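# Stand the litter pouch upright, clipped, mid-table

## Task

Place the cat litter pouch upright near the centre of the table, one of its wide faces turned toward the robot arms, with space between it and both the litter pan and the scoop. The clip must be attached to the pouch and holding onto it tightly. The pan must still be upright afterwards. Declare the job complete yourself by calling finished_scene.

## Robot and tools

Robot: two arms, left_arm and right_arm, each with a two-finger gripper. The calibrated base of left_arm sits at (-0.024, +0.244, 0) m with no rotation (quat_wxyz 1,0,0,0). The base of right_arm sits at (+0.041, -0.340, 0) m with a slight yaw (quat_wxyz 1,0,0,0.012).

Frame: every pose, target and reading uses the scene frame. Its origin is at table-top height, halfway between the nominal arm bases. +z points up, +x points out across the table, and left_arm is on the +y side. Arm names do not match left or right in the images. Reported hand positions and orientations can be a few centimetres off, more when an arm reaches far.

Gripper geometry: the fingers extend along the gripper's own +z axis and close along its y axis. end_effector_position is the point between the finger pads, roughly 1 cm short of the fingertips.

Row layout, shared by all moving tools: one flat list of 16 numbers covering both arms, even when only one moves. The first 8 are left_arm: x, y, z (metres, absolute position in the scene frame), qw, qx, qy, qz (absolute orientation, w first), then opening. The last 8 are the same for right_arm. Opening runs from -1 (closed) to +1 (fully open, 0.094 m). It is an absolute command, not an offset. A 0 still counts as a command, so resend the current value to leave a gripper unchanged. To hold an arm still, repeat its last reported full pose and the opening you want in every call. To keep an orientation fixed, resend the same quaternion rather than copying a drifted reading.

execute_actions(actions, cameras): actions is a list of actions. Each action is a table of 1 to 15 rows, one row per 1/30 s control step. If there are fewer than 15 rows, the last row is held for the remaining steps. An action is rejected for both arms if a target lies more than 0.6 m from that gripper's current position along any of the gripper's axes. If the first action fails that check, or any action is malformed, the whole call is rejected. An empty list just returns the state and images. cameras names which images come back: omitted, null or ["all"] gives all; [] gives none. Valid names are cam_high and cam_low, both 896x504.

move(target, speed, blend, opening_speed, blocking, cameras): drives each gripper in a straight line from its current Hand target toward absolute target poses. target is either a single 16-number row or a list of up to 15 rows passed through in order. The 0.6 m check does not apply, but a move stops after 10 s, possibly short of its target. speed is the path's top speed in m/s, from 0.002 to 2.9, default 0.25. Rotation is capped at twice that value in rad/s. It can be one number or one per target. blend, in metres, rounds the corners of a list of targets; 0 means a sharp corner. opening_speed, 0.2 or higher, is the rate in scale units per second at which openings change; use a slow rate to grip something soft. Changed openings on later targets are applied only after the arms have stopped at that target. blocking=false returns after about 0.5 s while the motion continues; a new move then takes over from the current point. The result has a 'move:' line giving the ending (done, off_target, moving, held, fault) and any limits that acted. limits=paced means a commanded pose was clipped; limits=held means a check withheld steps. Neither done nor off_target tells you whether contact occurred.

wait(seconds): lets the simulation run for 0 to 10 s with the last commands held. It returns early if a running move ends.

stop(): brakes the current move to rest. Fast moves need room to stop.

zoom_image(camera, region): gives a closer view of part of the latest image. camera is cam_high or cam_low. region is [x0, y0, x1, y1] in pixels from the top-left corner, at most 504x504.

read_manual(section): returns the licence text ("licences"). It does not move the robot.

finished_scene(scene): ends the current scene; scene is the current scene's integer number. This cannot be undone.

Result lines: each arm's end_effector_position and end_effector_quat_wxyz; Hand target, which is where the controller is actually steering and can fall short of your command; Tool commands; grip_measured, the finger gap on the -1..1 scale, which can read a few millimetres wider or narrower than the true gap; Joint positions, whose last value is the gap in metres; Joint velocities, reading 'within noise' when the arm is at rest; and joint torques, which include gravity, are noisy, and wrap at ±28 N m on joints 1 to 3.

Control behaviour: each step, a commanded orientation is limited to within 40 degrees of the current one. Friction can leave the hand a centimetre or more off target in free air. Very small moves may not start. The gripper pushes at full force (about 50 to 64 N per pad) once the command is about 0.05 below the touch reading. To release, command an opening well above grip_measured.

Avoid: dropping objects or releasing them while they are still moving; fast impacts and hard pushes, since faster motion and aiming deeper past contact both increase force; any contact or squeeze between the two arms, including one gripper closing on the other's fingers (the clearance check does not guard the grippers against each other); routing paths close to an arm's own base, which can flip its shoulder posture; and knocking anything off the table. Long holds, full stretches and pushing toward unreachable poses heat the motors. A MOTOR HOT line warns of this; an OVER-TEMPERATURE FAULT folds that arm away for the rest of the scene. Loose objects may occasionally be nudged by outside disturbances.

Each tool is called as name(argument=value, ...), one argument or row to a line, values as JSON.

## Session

execute_actions(
  actions=[],
)

zoom_image(
  camera="cam_high",
  region=[380, 170, 580, 320],
)

zoom_image(
  camera="cam_low",
  region=[420, 140, 680, 300],
)

Scene clock: 0.00 s.
left_arm: end_effector_position=(+0.3753, +0.2803, +0.1187) grip_measured=+1.000 end_effector_quat_wxyz=(+0.608, -0.085, +0.784, +0.097) | right_arm: end_effector_position=(+0.4303, -0.3612, +0.1128) grip_measured=+1.000 end_effector_quat_wxyz=(+0.600, +0.083, +0.792, -0.075)
Joint positions: left_arm=[-0.044 1.55 0.377 0.916 -0.3 -0.028 0.094] | right_arm=[0.05 1.509 0.343 0.881 0.291 0.063 0.094]
Joint velocities: within noise
Joint torques (N m): no reading
Motor temperatures (°C): left_arm=[28 29 32 29 28 30 28] | right_arm=[27 32 30 27 26 27 28]
Heat: left arm: 32 °C; right arm: 32 °C.
Hand target: left_arm +0.3767, +0.2804, +0.1227; +0.611, -0.087, +0.781, +0.096 | right_arm +0.4308, -0.3615, +0.1141; +0.600, +0.083, +0.792, -0.076
Tool commands: left_gripper/opening=+1.0 right_gripper/opening=+1.0

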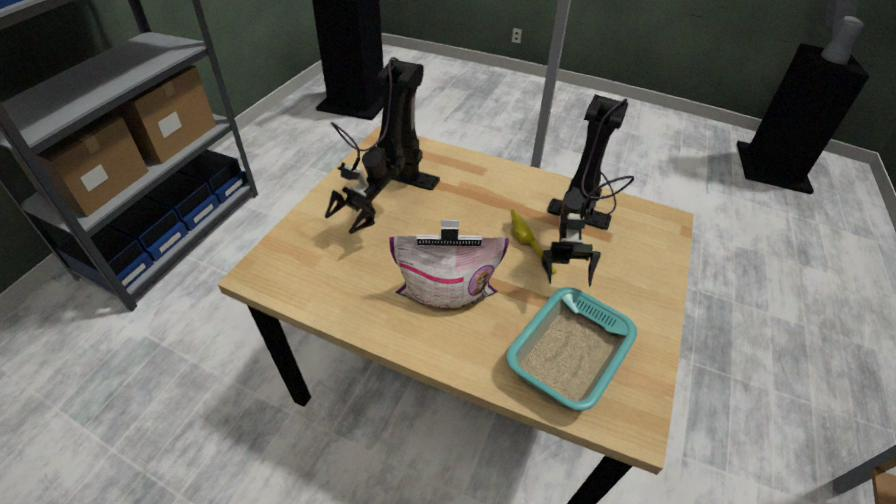

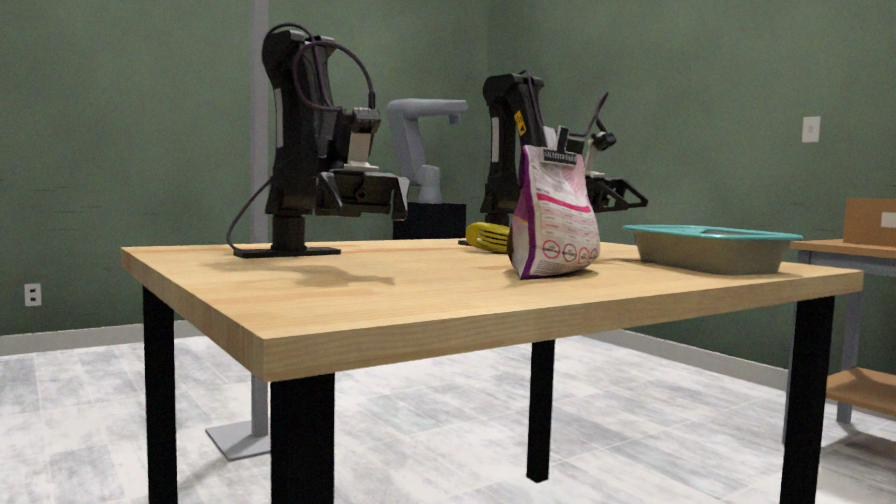

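Scaled by 2.520.

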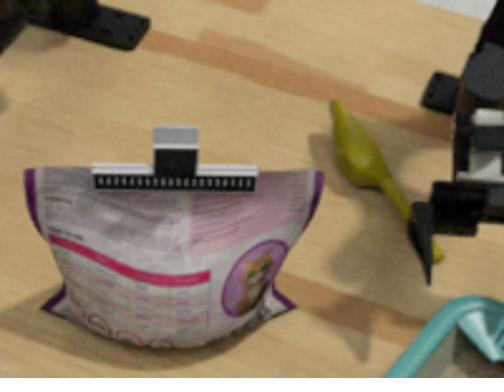

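Scaled by 1.938.

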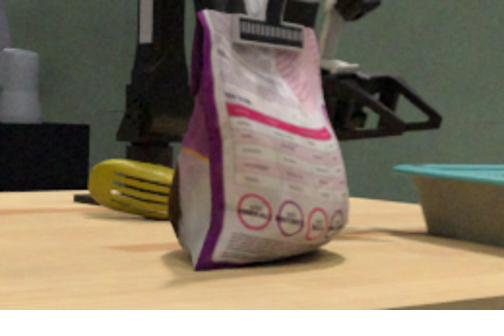

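move(
  target=[
    [0.30, 0.36, 0.17, 0.3827, 0, 0.9239, 0, 0.0, 0.37, -0.22, 0.30, 0, -0.8387, 0.5446, 0, 0.6],
    [0.25, 0.40, 0.18, 0.3827, 0, 0.9239, 0, 0.0, 0.4245, 0.026, 0.29, 0, -0.8387, 0.5446, 0, 0.6],
  ],
  speed=[0.7, 0.4],
  blend=0.04,
)

zoom_image(
  camera="cam_high",
  region=[390, 170, 530, 310],
)

zoom_image(
  camera="cam_low",
  region=[460, 40, 660, 290],
)

Scene clock: 4.63 s.
left_arm: end_effector_position=(+0.2478, +0.3990, +0.1643) grip_measured=+0.001 end_effector_quat_wxyz=(+0.367, -0.007, +0.930, -0.006) | right_arm: end_effector_position=(+0.4207, +0.0235, +0.2876) grip_measured=+0.602 end_effector_quat_wxyz=(-0.297, +0.803, -0.509, +0.086)
Joint positions: left_arm=[0.8 1.209 0.921 -0.71 0.518 0.631 0.047] | right_arm=[0.746 2.314 2.843 -1.473 0.026 -1.251 0.075]
Joint velocities: within noise
Joint torques (N m): left_arm=[0.36 -4.23 9.88 1.16 0.48 0.06] | right_arm=[-0.59 -10.17 7.08 1.3 -0.23 0.11]
Motor temperatures (°C): left_arm=[28 29 33 30 28 30 28] | right_arm=[27 32 32 28 26 27 28]
Heat: left arm: 33 °C; right arm: 32 °C.
Hand target: left_arm +0.2500, +0.3999, +0.1797; +0.383, +0.000, +0.924, +0.000 | right_arm +0.4241, +0.0255, +0.2895; -0.306, +0.798, -0.513, +0.080
Off the commanded pose: left_arm 0.016 m, 2 deg | right_arm 0.005 m, 36 deg.
elbow stopped short (right arm): the move would have taken joint 3 (elbow) straighter than the controller allows.
move: off_target (left_arm, right_arm)

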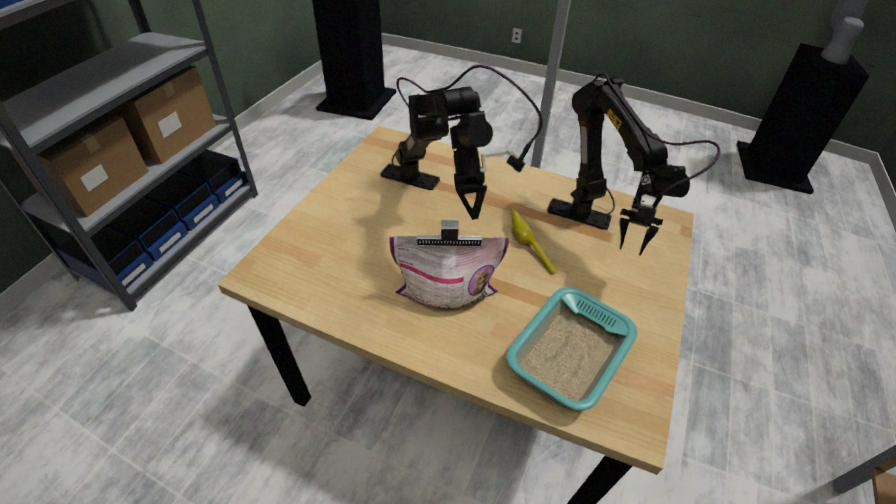

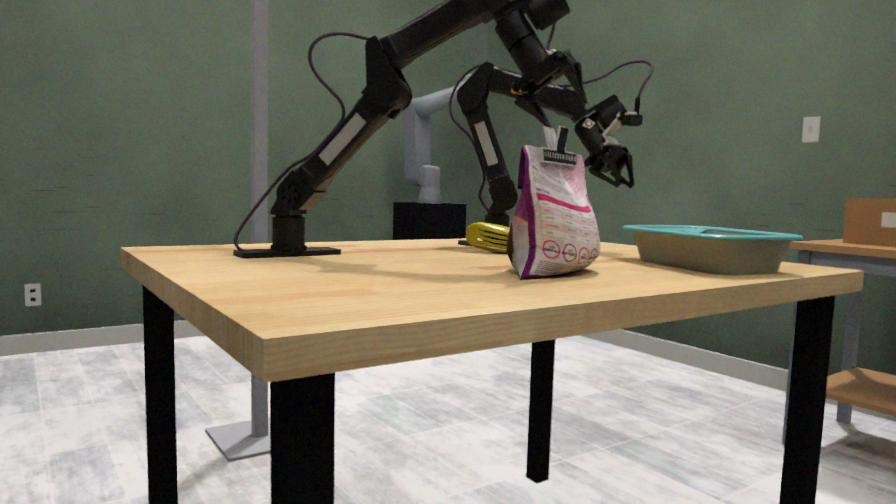

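Scaled by 3.600.

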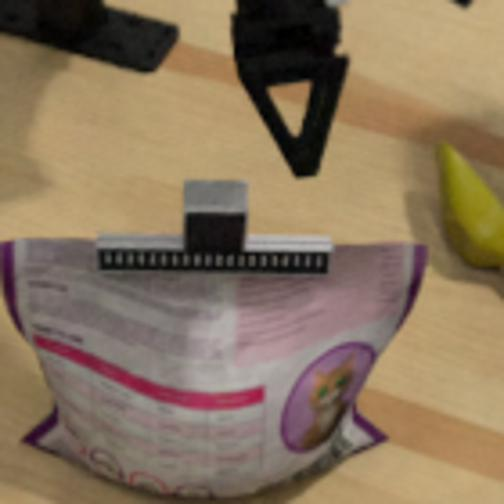

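Scaled by 2.016.

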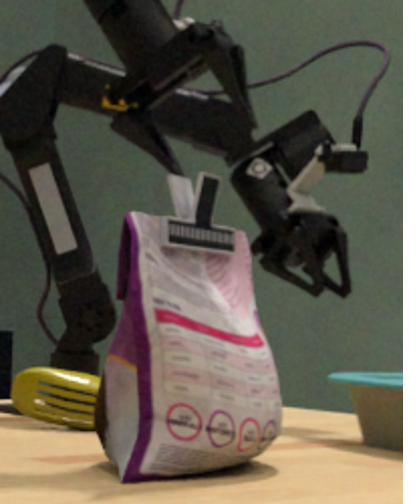

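move(
  target=[
    [0.25, 0.40, 0.18, 0.3827, 0, 0.9239, 0, 0.0, 0.4235, 0.026, 0.245, 0, -0.8387, 0.5446, 0, 0.6],
  ],
  speed=0.1,
)

zoom_image(
  camera="cam_high",
  region=[390, 170, 530, 310],
)

zoom_image(
  camera="cam_low",
  region=[490, 90, 630, 230],
)

Scene clock: 8.40 s.
left_arm: end_effector_position=(+0.2478, +0.3987, +0.1643) grip_measured=+0.001 end_effector_quat_wxyz=(+0.367, -0.006, +0.930, -0.006) | right_arm: end_effector_position=(+0.4221, +0.0257, +0.2523) grip_measured=+0.602 end_effector_quat_wxyz=(-0.254, +0.814, -0.517, +0.073)
Joint positions: left_arm=[0.8 1.209 0.921 -0.711 0.519 0.631 0.047] | right_arm=[0.746 2.375 2.843 -1.505 0.023 -1.245 0.075]
Joint velocities: within noise
Joint torques (N m): left_arm=[0.49 -4.08 9.8 1.23 0.44 0.07] | right_arm=[-0.76 -9.85 7.23 0.94 -0.18 0.09]
Motor temperatures (°C): left_arm=[28 30 34 30 28 30 28] | right_arm=[27 34 32 29 26 27 28]
Heat: left arm: 34 °C; right arm: 34 °C.
Hand target: left_arm +0.2500, +0.3998, +0.1798; +0.383, +0.000, +0.924, +0.000 | right_arm +0.4230, +0.0255, +0.2445; -0.247, +0.813, -0.524, +0.063
Off the commanded pose: left_arm 0.016 m, 2 deg | right_arm 0.007 m, 31 deg.
elbow stopped short (right arm): the move would have taken joint 3 (elbow) straighter than the controller allows.
move: off_target (left_arm, right_arm)

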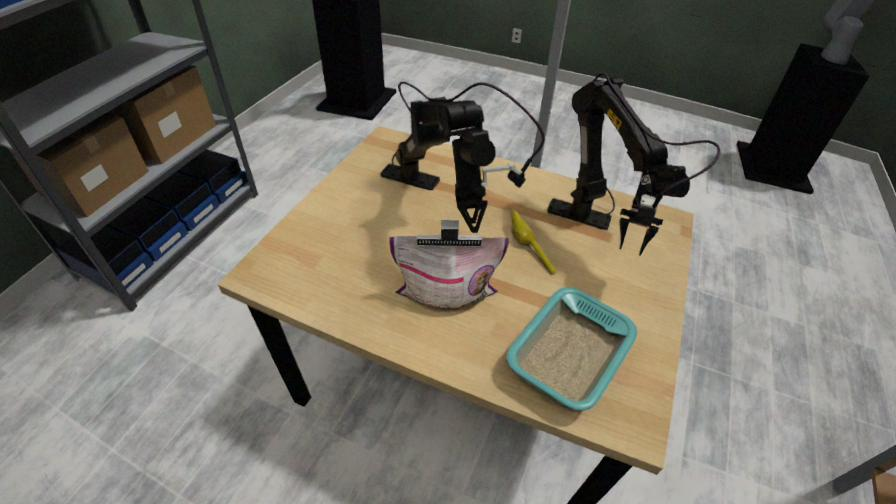

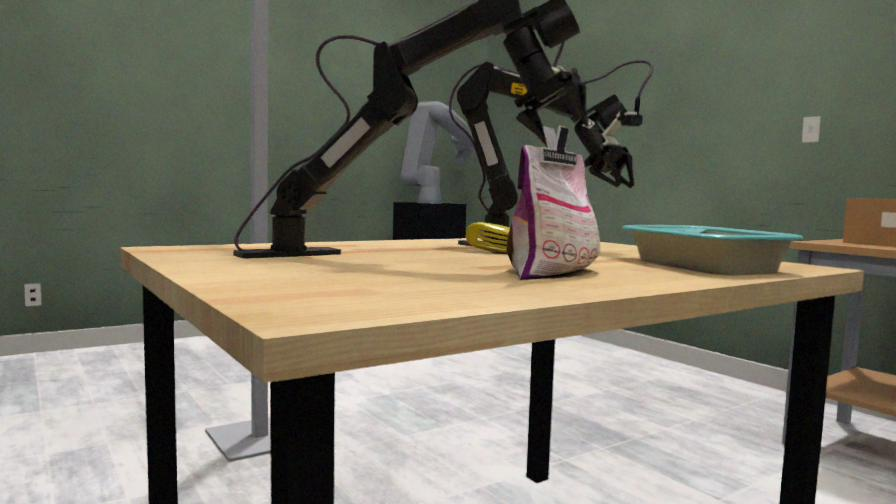

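Scaled by 3.600.

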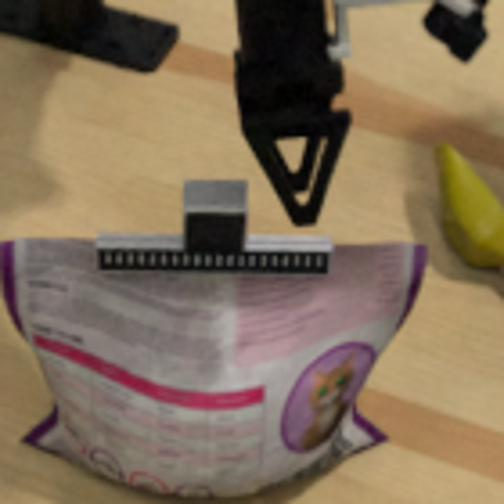

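Scaled by 3.600.

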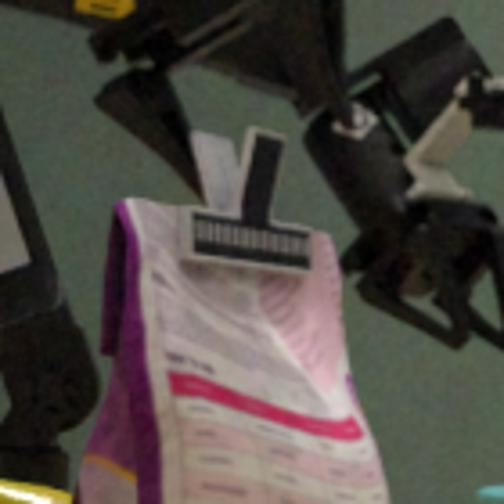

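move(
  target=[
    [0.25, 0.40, 0.18, 0.3827, 0, 0.9239, 0, 0.0, 0.437, 0.031, 0.205, 0.1815, -0.8188, 0.5318, -0.1179, 0.6],
  ],
  speed=0.12,
)

zoom_image(
  camera="cam_high",
  region=[390, 170, 530, 310],
)

zoom_image(
  camera="cam_low",
  region=[490, 90, 630, 230],
)

Scene clock: 10.47 s.
left_arm: end_effector_position=(+0.2477, +0.3987, +0.1642) grip_measured=+0.001 end_effector_quat_wxyz=(+0.367, -0.006, +0.930, -0.007) | right_arm: end_effector_position=(+0.4359, +0.0249, +0.2086) grip_measured=+0.602 end_effector_quat_wxyz=(-0.198, +0.817, -0.527, +0.124)
Joint positions: left_arm=[0.8 1.209 0.921 -0.711 0.519 0.631 0.047] | right_arm=[0.772 2.463 2.843 -1.505 0.159 -1.237 0.075]
Joint velocities: within noise
Joint torques (N m): left_arm=[0.55 -4.22 9.78 1.21 0.45 0.07] | right_arm=[0.42 -10.93 7.42 0.97 0.05 0.13]
Motor temperatures (°C): left_arm=[28 30 34 30 28 30 28] | right_arm=[27 34 32 29 26 27 28]
Heat: left arm: 34 °C; right arm: 34 °C.
Hand target: left_arm +0.2499, +0.3998, +0.1798; +0.383, +0.000, +0.924, +0.000 | right_arm +0.4366, +0.0305, +0.2047; -0.201, +0.816, -0.528, +0.123
Off the commanded pose: left_arm 0.016 m, 2 deg | right_arm 0.007 m, 2 deg.
elbow stopped short (right arm): the move would have taken joint 3 (elbow) straighter than the controller allows.
move: off_target (left_arm)

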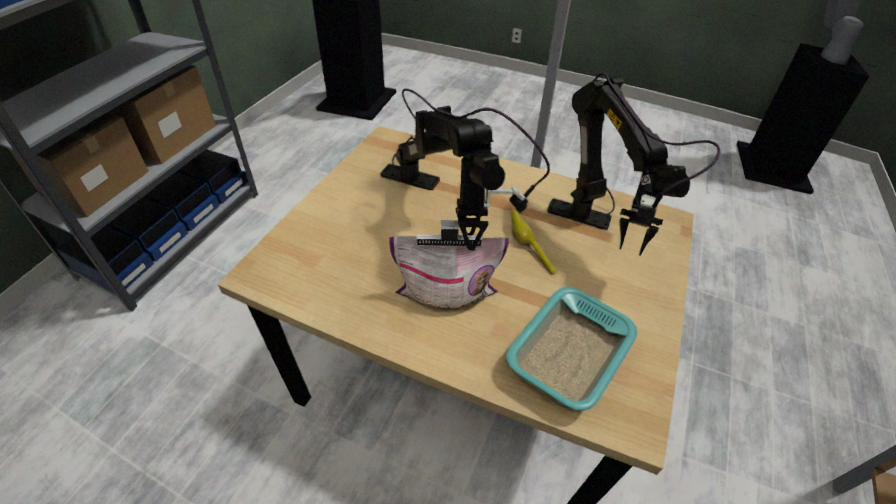

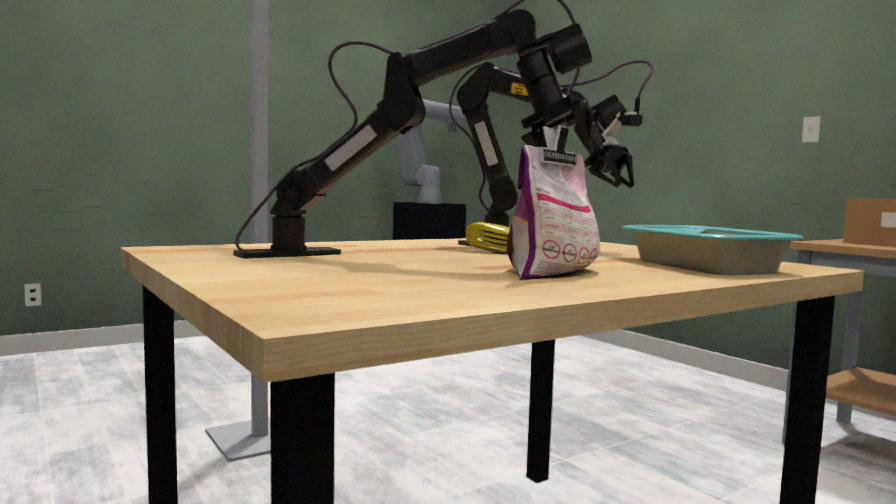

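Scaled by 3.600.

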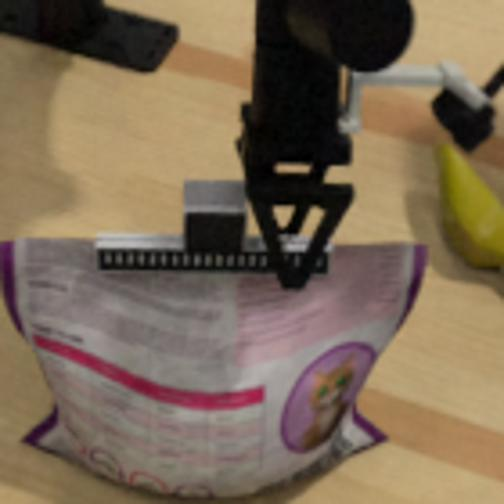

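Scaled by 3.600.

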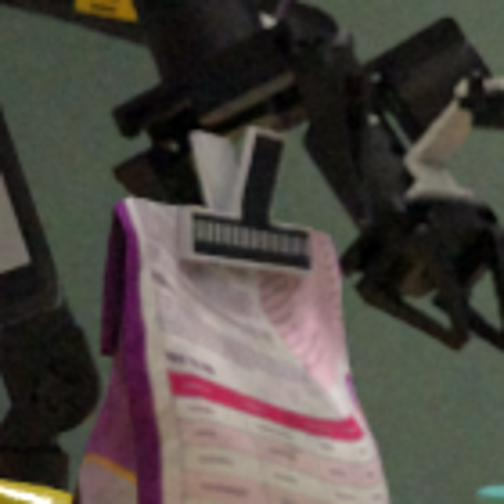

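move(
  target=[
    [0.25, 0.40, 0.18, 0.3827, 0, 0.9239, 0, 0.0, 0.437, 0.031, 0.198, 0.1815, -0.8188, 0.5318, -0.1179, 0.6],
    [0.25, 0.40, 0.18, 0.3827, 0, 0.9239, 0, 0.0, 0.437, 0.031, 0.198, 0.1815, -0.8188, 0.5318, -0.1179, -0.9],
  ],
  speed=0.1,
  opening_speed=0.9,
)

zoom_image(
  camera="cam_high",
  region=[390, 170, 530, 310],
)

zoom_image(
  camera="cam_low",
  region=[490, 90, 630, 230],
)

Scene clock: 13.50 s.
left_arm: end_effector_position=(+0.2477, +0.3986, +0.1642) grip_measured=+0.001 end_effector_quat_wxyz=(+0.367, -0.006, +0.930, -0.007) | right_arm: end_effector_position=(+0.4363, +0.0252, +0.2040) grip_measured=-0.613 end_effector_quat_wxyz=(-0.194, +0.816, -0.530, +0.122)
Joint positions: left_arm=[0.8 1.209 0.921 -0.711 0.519 0.631 0.047] | right_arm=[0.772 2.472 2.843 -1.506 0.159 -1.229 0.018]
Joint velocities: within noise
Joint torques (N m): left_arm=[0.44 -4.3 9.7 1.2 0.44 0.06] | right_arm=[0.38 -10.7 7.41 0.92 0.03 0.06]
Motor temperatures (°C): left_arm=[28 30 35 30 28 30 28] | right_arm=[27 36 32 29 26 27 28]
Heat: left arm: 35 °C; right arm: 36 °C.
Hand target: left_arm +0.2499, +0.3998, +0.1797; +0.383, +0.000, +0.924, +0.000 | right_arm +0.4366, +0.0305, +0.1978; -0.193, +0.817, -0.530, +0.121
Off the commanded pose: left_arm 0.016 m, 2 deg | right_arm 0.008 m, 2 deg.
elbow stopped short (right arm): the move would have taken joint 3 (elbow) straighter than the controller allows.
move: off_target (left_arm)

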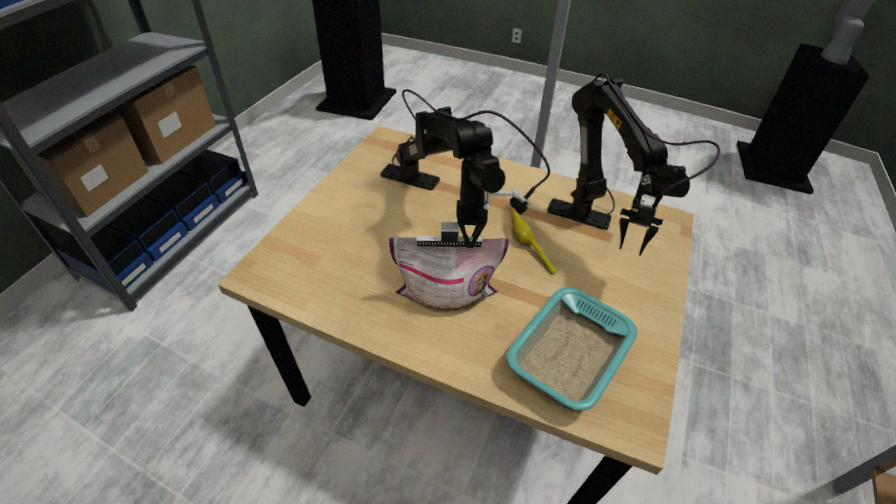

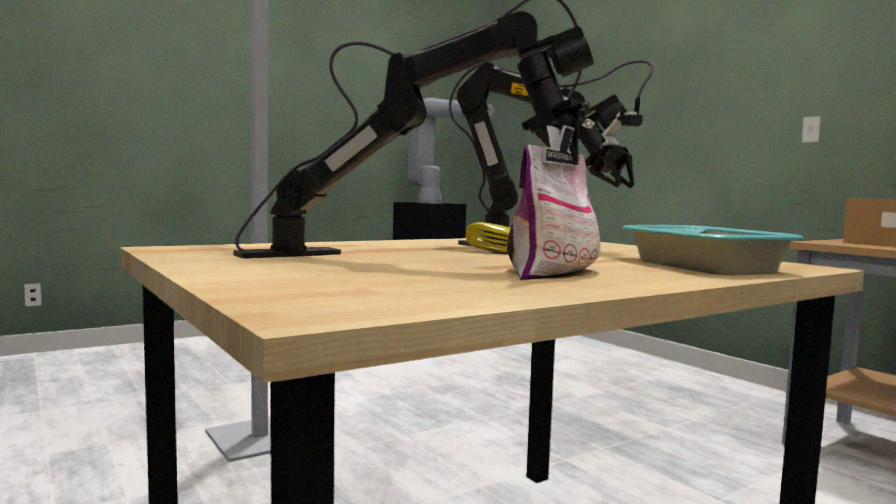

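Scaled by 3.600.

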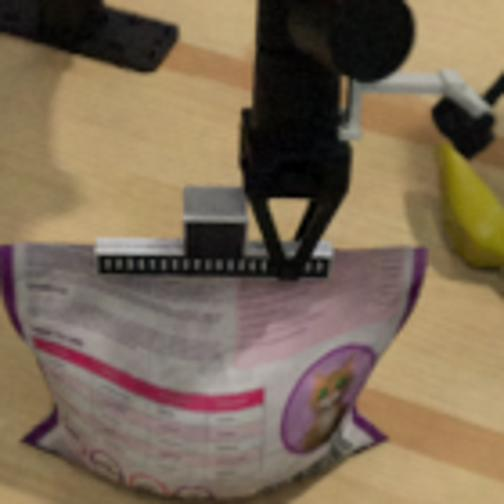

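Scaled by 3.600.

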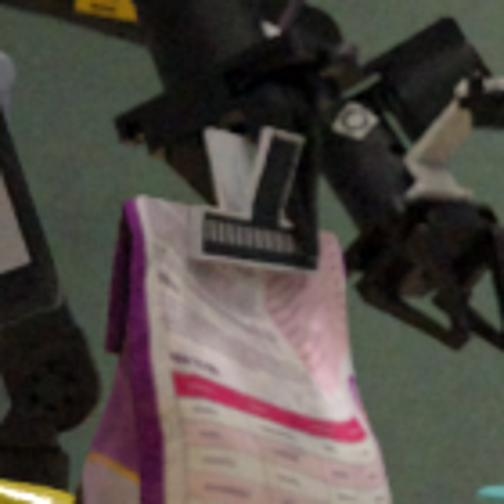

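move(
  target=[
    [0.25, 0.40, 0.18, 0.3827, 0, 0.9239, 0, 0.0, 0.425, 0.028, 0.275, 0.1815, -0.8188, 0.5318, -0.1179, -0.9],
    [0.25, 0.40, 0.18, 0.3827, 0, 0.9239, 0, 0.0, 0.310, 0.040, 0.285, 0.1531, -0.6904, 0.6904, -0.1531, -0.9],
  ],
  speed=[0.12, 0.2],
  blend=0.02,
)

zoom_image(
  camera="cam_high",
  region=[390, 150, 550, 310],
)

zoom_image(
  camera="cam_low",
  region=[430, 90, 630, 290],
)

Scene clock: 16.40 s.
left_arm: end_effector_position=(+0.2477, +0.3986, +0.1642) grip_measured=+0.001 end_effector_quat_wxyz=(+0.367, -0.006, +0.930, -0.007) | right_arm: end_effector_position=(+0.3002, +0.0532, +0.2288) grip_measured=-0.619 end_effector_quat_wxyz=(-0.180, +0.713, -0.669, +0.110)
Joint positions: left_arm=[0.8 1.209 0.921 -0.711 0.519 0.631 0.047] | right_arm=[1.077 2.239 2.553 -1.589 0.309 -0.58 0.018]
Joint velocities: within noise
Joint torques (N m): left_arm=[0.59 -4.15 9.81 1.21 0.44 0.06] | right_arm=[-0.39 -19.08 6.54 0.9 1.08 -0.1]
Motor temperatures (°C): left_arm=[28 30 35 31 28 30 28] | right_arm=[27 39 33 29 26 27 28]
Heat: left arm: 35 °C; right arm: 39 °C.
Hand target: left_arm +0.2499, +0.3998, +0.1798; +0.383, +0.000, +0.924, +0.000 | right_arm +0.3094, +0.0397, +0.2825; -0.252, +0.687, -0.669, +0.129
Off the commanded pose: left_arm 0.016 m, 2 deg | right_arm 0.059 m, 7 deg.
elbow stopped short (right arm): the move would have taken joint 3 (elbow) straighter than the controller allows.
joint read past its limit (right arm) — joint 4 (wrist pitch), lower limit.
joint sent to its limit (right arm) — joint 4 (wrist pitch), lower limit. The joint targets are off in orientation, not in position.
move: off_target (left_arm, right_arm)

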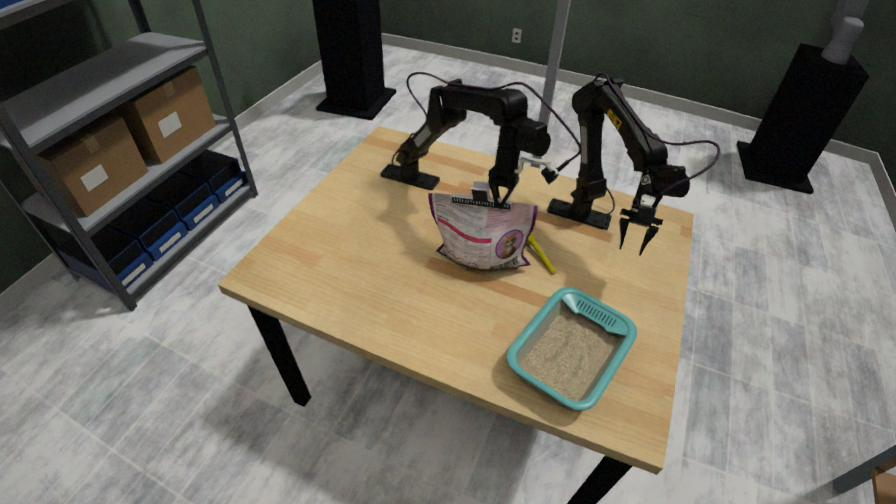

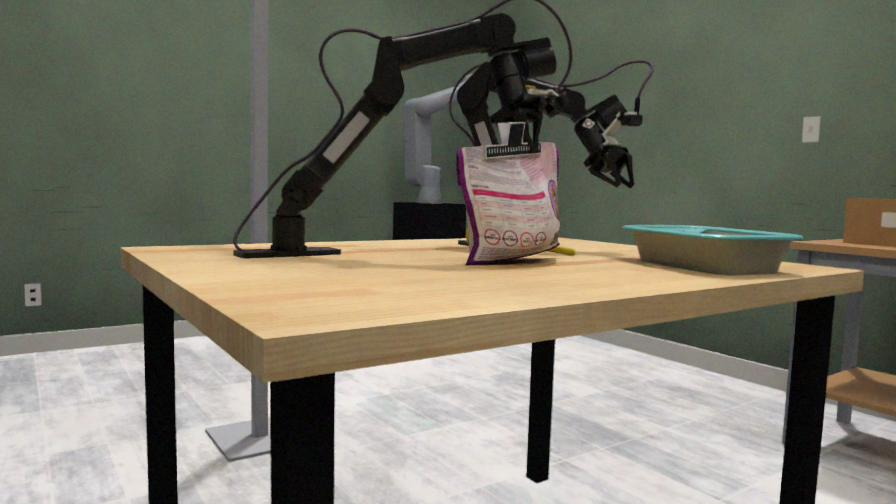

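Scaled by 3.150.

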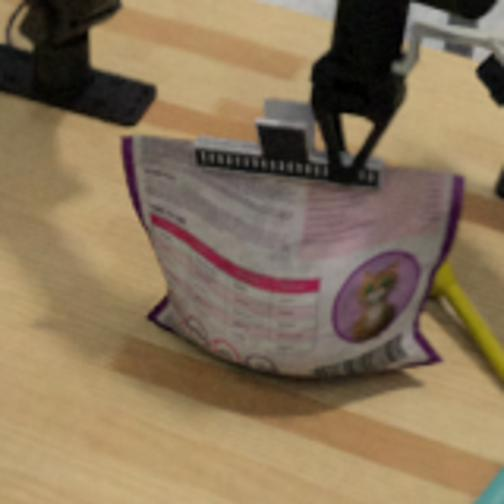

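Scaled by 2.520.

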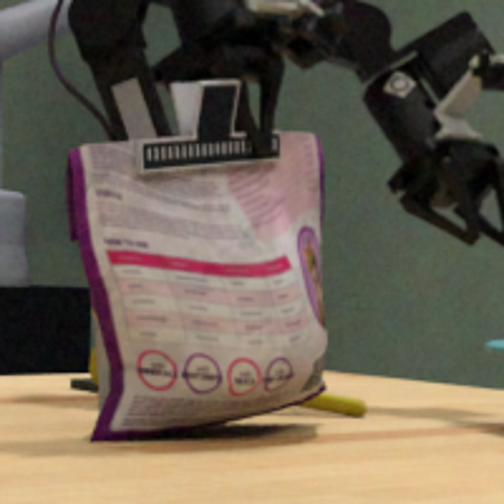

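move(
  target=[
    [0.25, 0.40, 0.18, 0.3827, 0, 0.9239, 0, 0.0, 0.310, 0.008, 0.312, 0.1420, -0.6405, 0.7369, -0.1634, -0.9],
    [0.25, 0.40, 0.18, 0.3827, 0, 0.9239, 0, 0.0, 0.308, 0.005, 0.25, 0.1420, -0.6405, 0.7369, -0.1634, -0.9],
  ],
  speed=[0.1, 0.08],
)

zoom_image(
  camera="cam_high",
  region=[390, 150, 550, 310],
)

zoom_image(
  camera="cam_low",
  region=[430, 90, 630, 290],
)

Scene clock: 19.37 s.
left_arm: end_effector_position=(+0.2477, +0.3986, +0.1642) grip_measured=+0.001 end_effector_quat_wxyz=(+0.367, -0.006, +0.930, -0.007) | right_arm: end_effector_position=(+0.2934, +0.0141, +0.2206) grip_measured=-0.619 end_effector_quat_wxyz=(+0.146, -0.661, +0.725, -0.124)
Joint positions: left_arm=[0.8 1.209 0.921 -0.711 0.519 0.631 0.047] | right_arm=[1.059 2.114 2.325 -1.581 0.331 -0.43 0.018]
Joint velocities: within noise
Joint torques (N m): left_arm=[0.35 -4.21 9.69 1.17 0.42 0] | right_arm=[-0.95 -14.12 6.39 0.67 1.09 -0.04]
Motor temperatures (°C): left_arm=[28 30 35 31 28 30 28] | right_arm=[27 41 33 30 27 27 28]
Heat: left arm: 35 °C; right arm: 41 °C.
Hand target: left_arm +0.2499, +0.3998, +0.1798; +0.383, +0.000, +0.924, +0.000 | right_arm +0.3071, +0.0045, +0.2493; +0.193, -0.642, +0.727, -0.148
Off the commanded pose: left_arm 0.016 m, 2 deg | right_arm 0.034 m, 5 deg.
joint read past its limit (right arm) — joint 4 (wrist pitch), lower limit.
joint sent to its limit (right arm) — joint 4 (wrist pitch), lower limit. The joint targets are off in orientation, not in position.
move: off_target (left_arm, right_arm)

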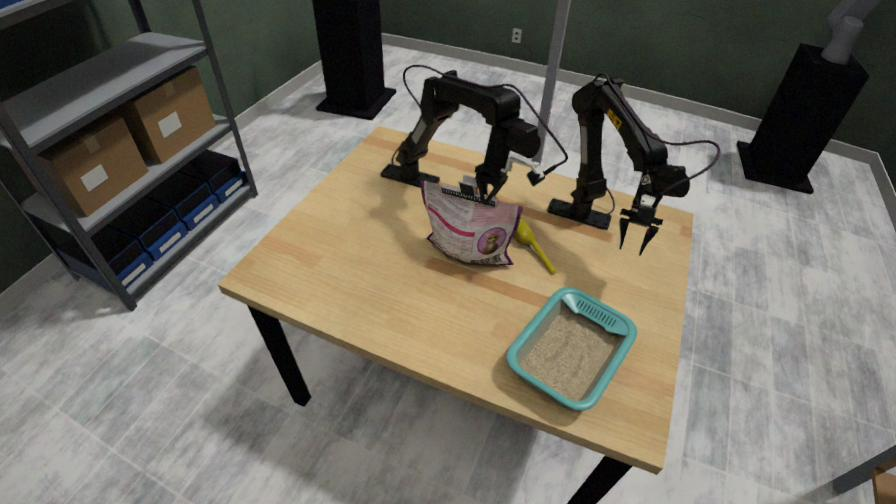

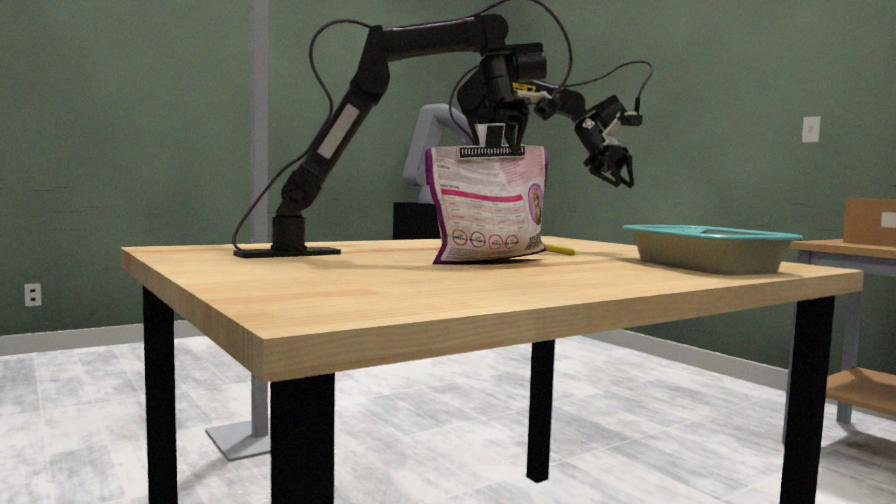

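Scaled by 3.150.

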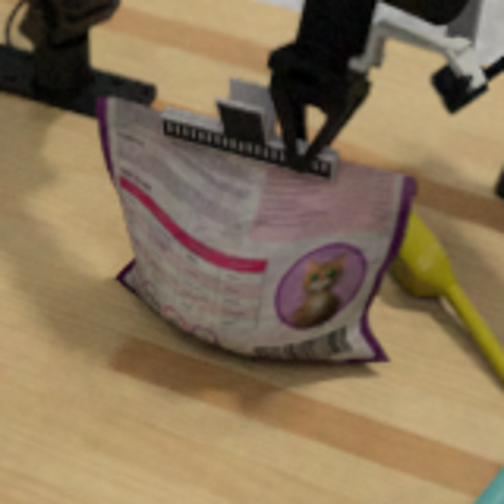

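Scaled by 2.520.

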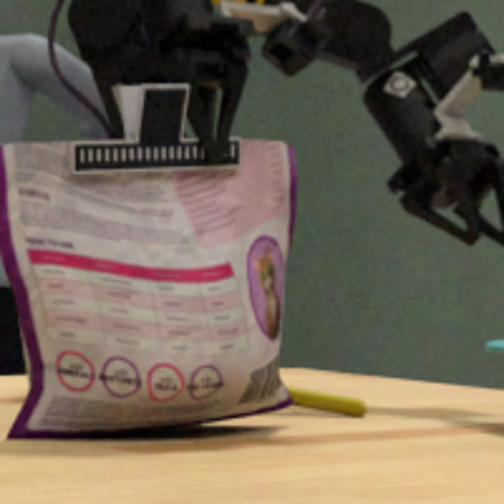

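move(
  target=[
    [0.25, 0.40, 0.18, 0.3827, 0, 0.9239, 0, 0.0, 0.304, 0.014, 0.204, 0.1420, -0.6405, 0.7369, -0.1634, -0.9],
  ],
  speed=0.07,
)

zoom_image(
  camera="cam_high",
  region=[390, 150, 550, 310],
)

zoom_image(
  camera="cam_low",
  region=[400, 90, 600, 290],
)

Scene clock: 20.87 s.
left_arm: end_effector_position=(+0.2476, +0.3986, +0.1641) grip_measured=+0.001 end_effector_quat_wxyz=(+0.367, -0.006, +0.930, -0.007) | right_arm: end_effector_position=(+0.3001, +0.0210, +0.2075) grip_measured=-0.622 end_effector_quat_wxyz=(+0.150, -0.647, +0.735, -0.138)
Joint positions: left_arm=[0.8 1.209 0.921 -0.712 0.519 0.631 0.047] | right_arm=[1.065 2.145 2.311 -1.546 0.365 -0.39 0.018]
Joint velocities: within noise
Joint torques (N m): left_arm=[0.49 -4.31 9.65 1.18 0.45 0.05] | right_arm=[-0.03 -9.96 5.12 0.33 0.68 0.16]
Motor temperatures (°C): left_arm=[28 30 35 31 28 30 28] | right_arm=[27 41 33 29 27 27 28]
Heat: left arm: 35 °C; right arm: 41 °C.
Hand target: left_arm +0.2499, +0.3998, +0.1797; +0.383, +0.000, +0.924, +0.000 | right_arm +0.3040, +0.0141, +0.2042; +0.144, -0.641, +0.736, -0.162
Off the commanded pose: left_arm 0.016 m, 2 deg | right_arm 0.009 m, 3 deg.
joint sent to its limit (right arm) — joint 4 (wrist pitch), lower limit. The joint targets still meet the commanded pose.
move: off_target (left_arm, right_arm)

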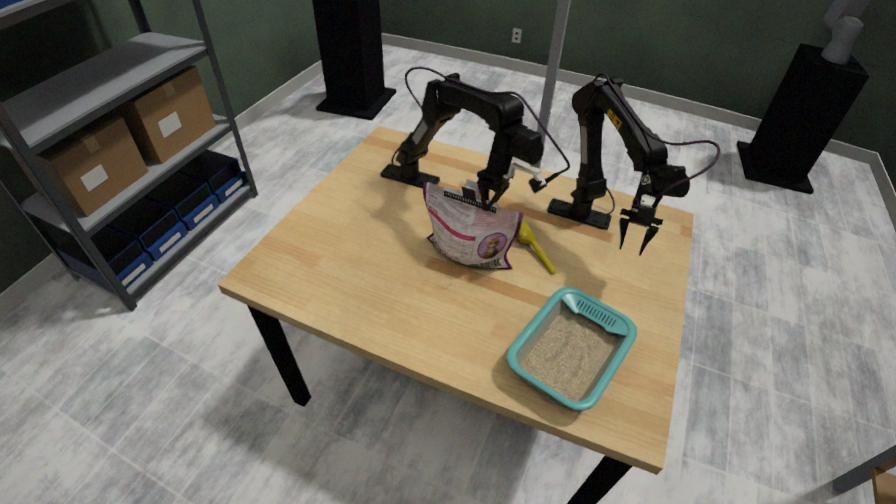

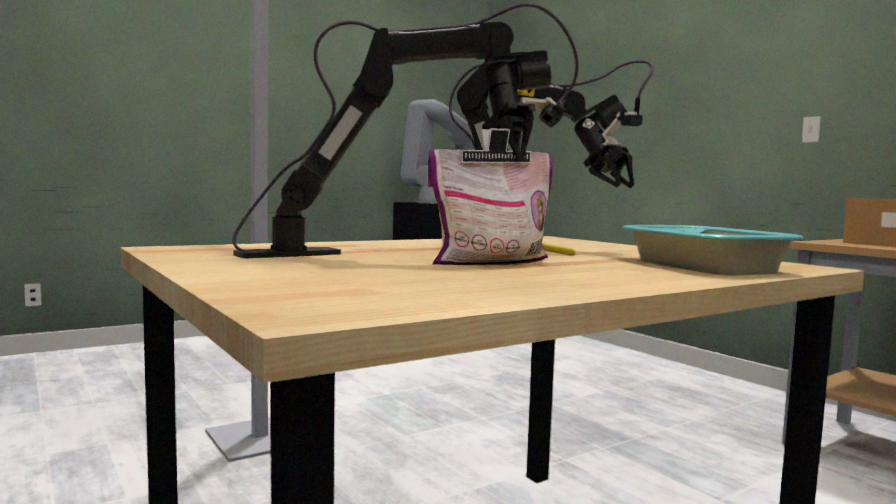

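Scaled by 3.150.

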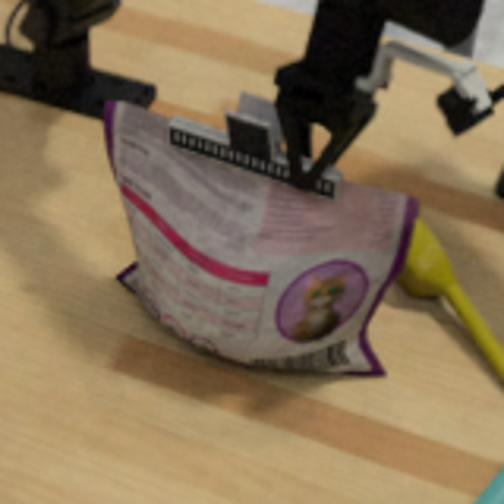

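Scaled by 2.520.

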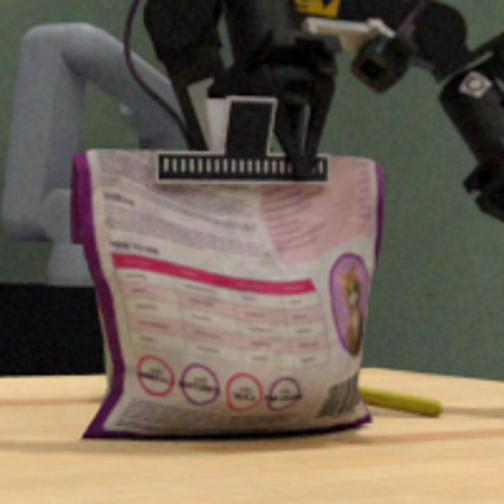

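move(
  target=[
    [0.25, 0.40, 0.18, 0.3827, 0, 0.9239, 0, 0.0, 0.302, 0.018, 0.202, 0.150, -0.647, 0.735, -0.138, -0.1],
    [0.25, 0.40, 0.18, 0.3827, 0, 0.9239, 0, 0.0, 0.279, 0.018, 0.255, 0.150, -0.647, 0.735, -0.138, -0.1],
    [0.25, 0.40, 0.18, 0.3827, 0, 0.9239, 0, 0.0, 0.24, 0.0, 0.34, 0.20, -0.64, 0.73, -0.15, -0.1],
  ],
  speed=[0.1, 0.1, 0.2],
  opening_speed=0.8,
)

zoom_image(
  camera="cam_high",
  region=[390, 150, 550, 310],
)

zoom_image(
  camera="cam_low",
  region=[400, 90, 600, 290],
)

Scene clock: 24.30 s.
left_arm: end_effector_position=(+0.2476, +0.3986, +0.1641) grip_measured=+0.001 end_effector_quat_wxyz=(+0.367, -0.006, +0.930, -0.007) | right_arm: end_effector_position=(+0.2407, +0.0016, +0.3338) grip_measured=-0.102 end_effector_quat_wxyz=(+0.307, -0.646, +0.690, -0.111)
Joint positions: left_arm=[0.8 1.209 0.921 -0.712 0.519 0.631 0.047] | right_arm=[1.224 1.836 2.298 -1.553 0.479 -0.377 0.042]
Joint velocities: within noise
Joint torques (N m): left_arm=[0.55 -4.23 9.76 1.2 0.41 0.04] | right_arm=[0.38 -7.88 6.49 0.95 0.37 0.1]
Motor temperatures (°C): left_arm=[28 30 35 31 28 30 28] | right_arm=[27 42 33 29 27 27 28]
Heat: left arm: 35 °C; right arm: 42 °C.
Hand target: left_arm +0.2499, +0.3998, +0.1797; +0.383, +0.000, +0.924, +0.000 | right_arm +0.2401, -0.0002, +0.3395; -0.314, +0.640, -0.692, +0.111
Off the commanded pose: left_arm 0.016 m, 2 deg | right_arm 0.006 m, 14 deg.
joint sent to its limit (right arm) — joint 4 (wrist pitch), lower limit. The joint targets are off in orientation, not in position.
move: off_target (left_arm, right_arm)

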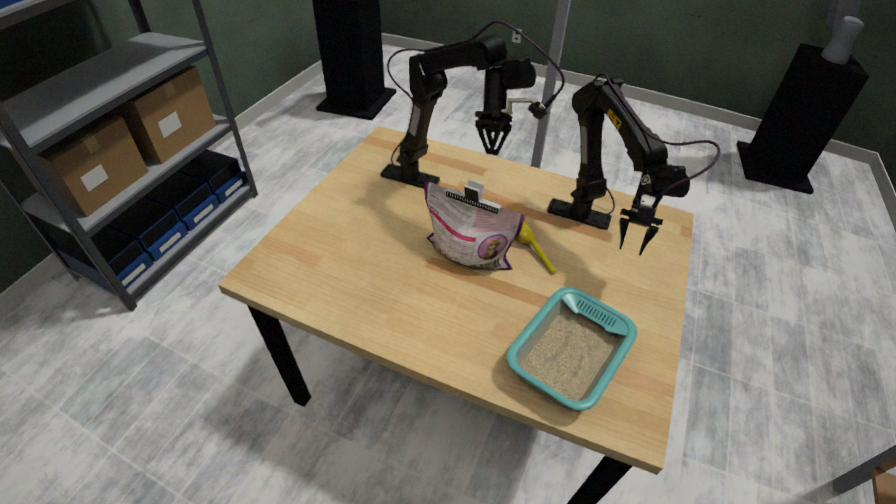

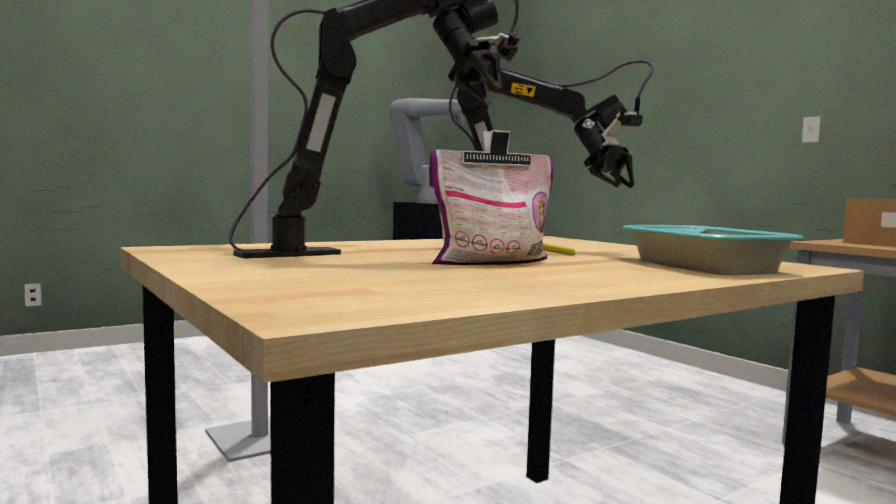

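Scaled by 3.150.

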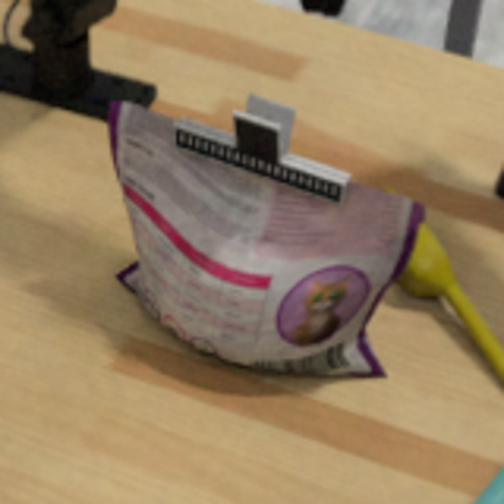

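Scaled by 2.520.

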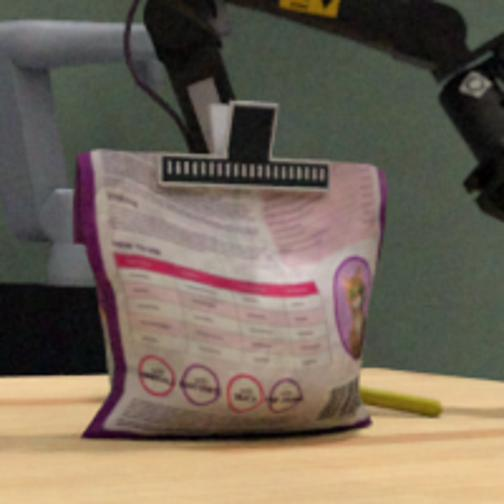

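finished_scene(
  scene=3,
)

The scene is finished: the task was done.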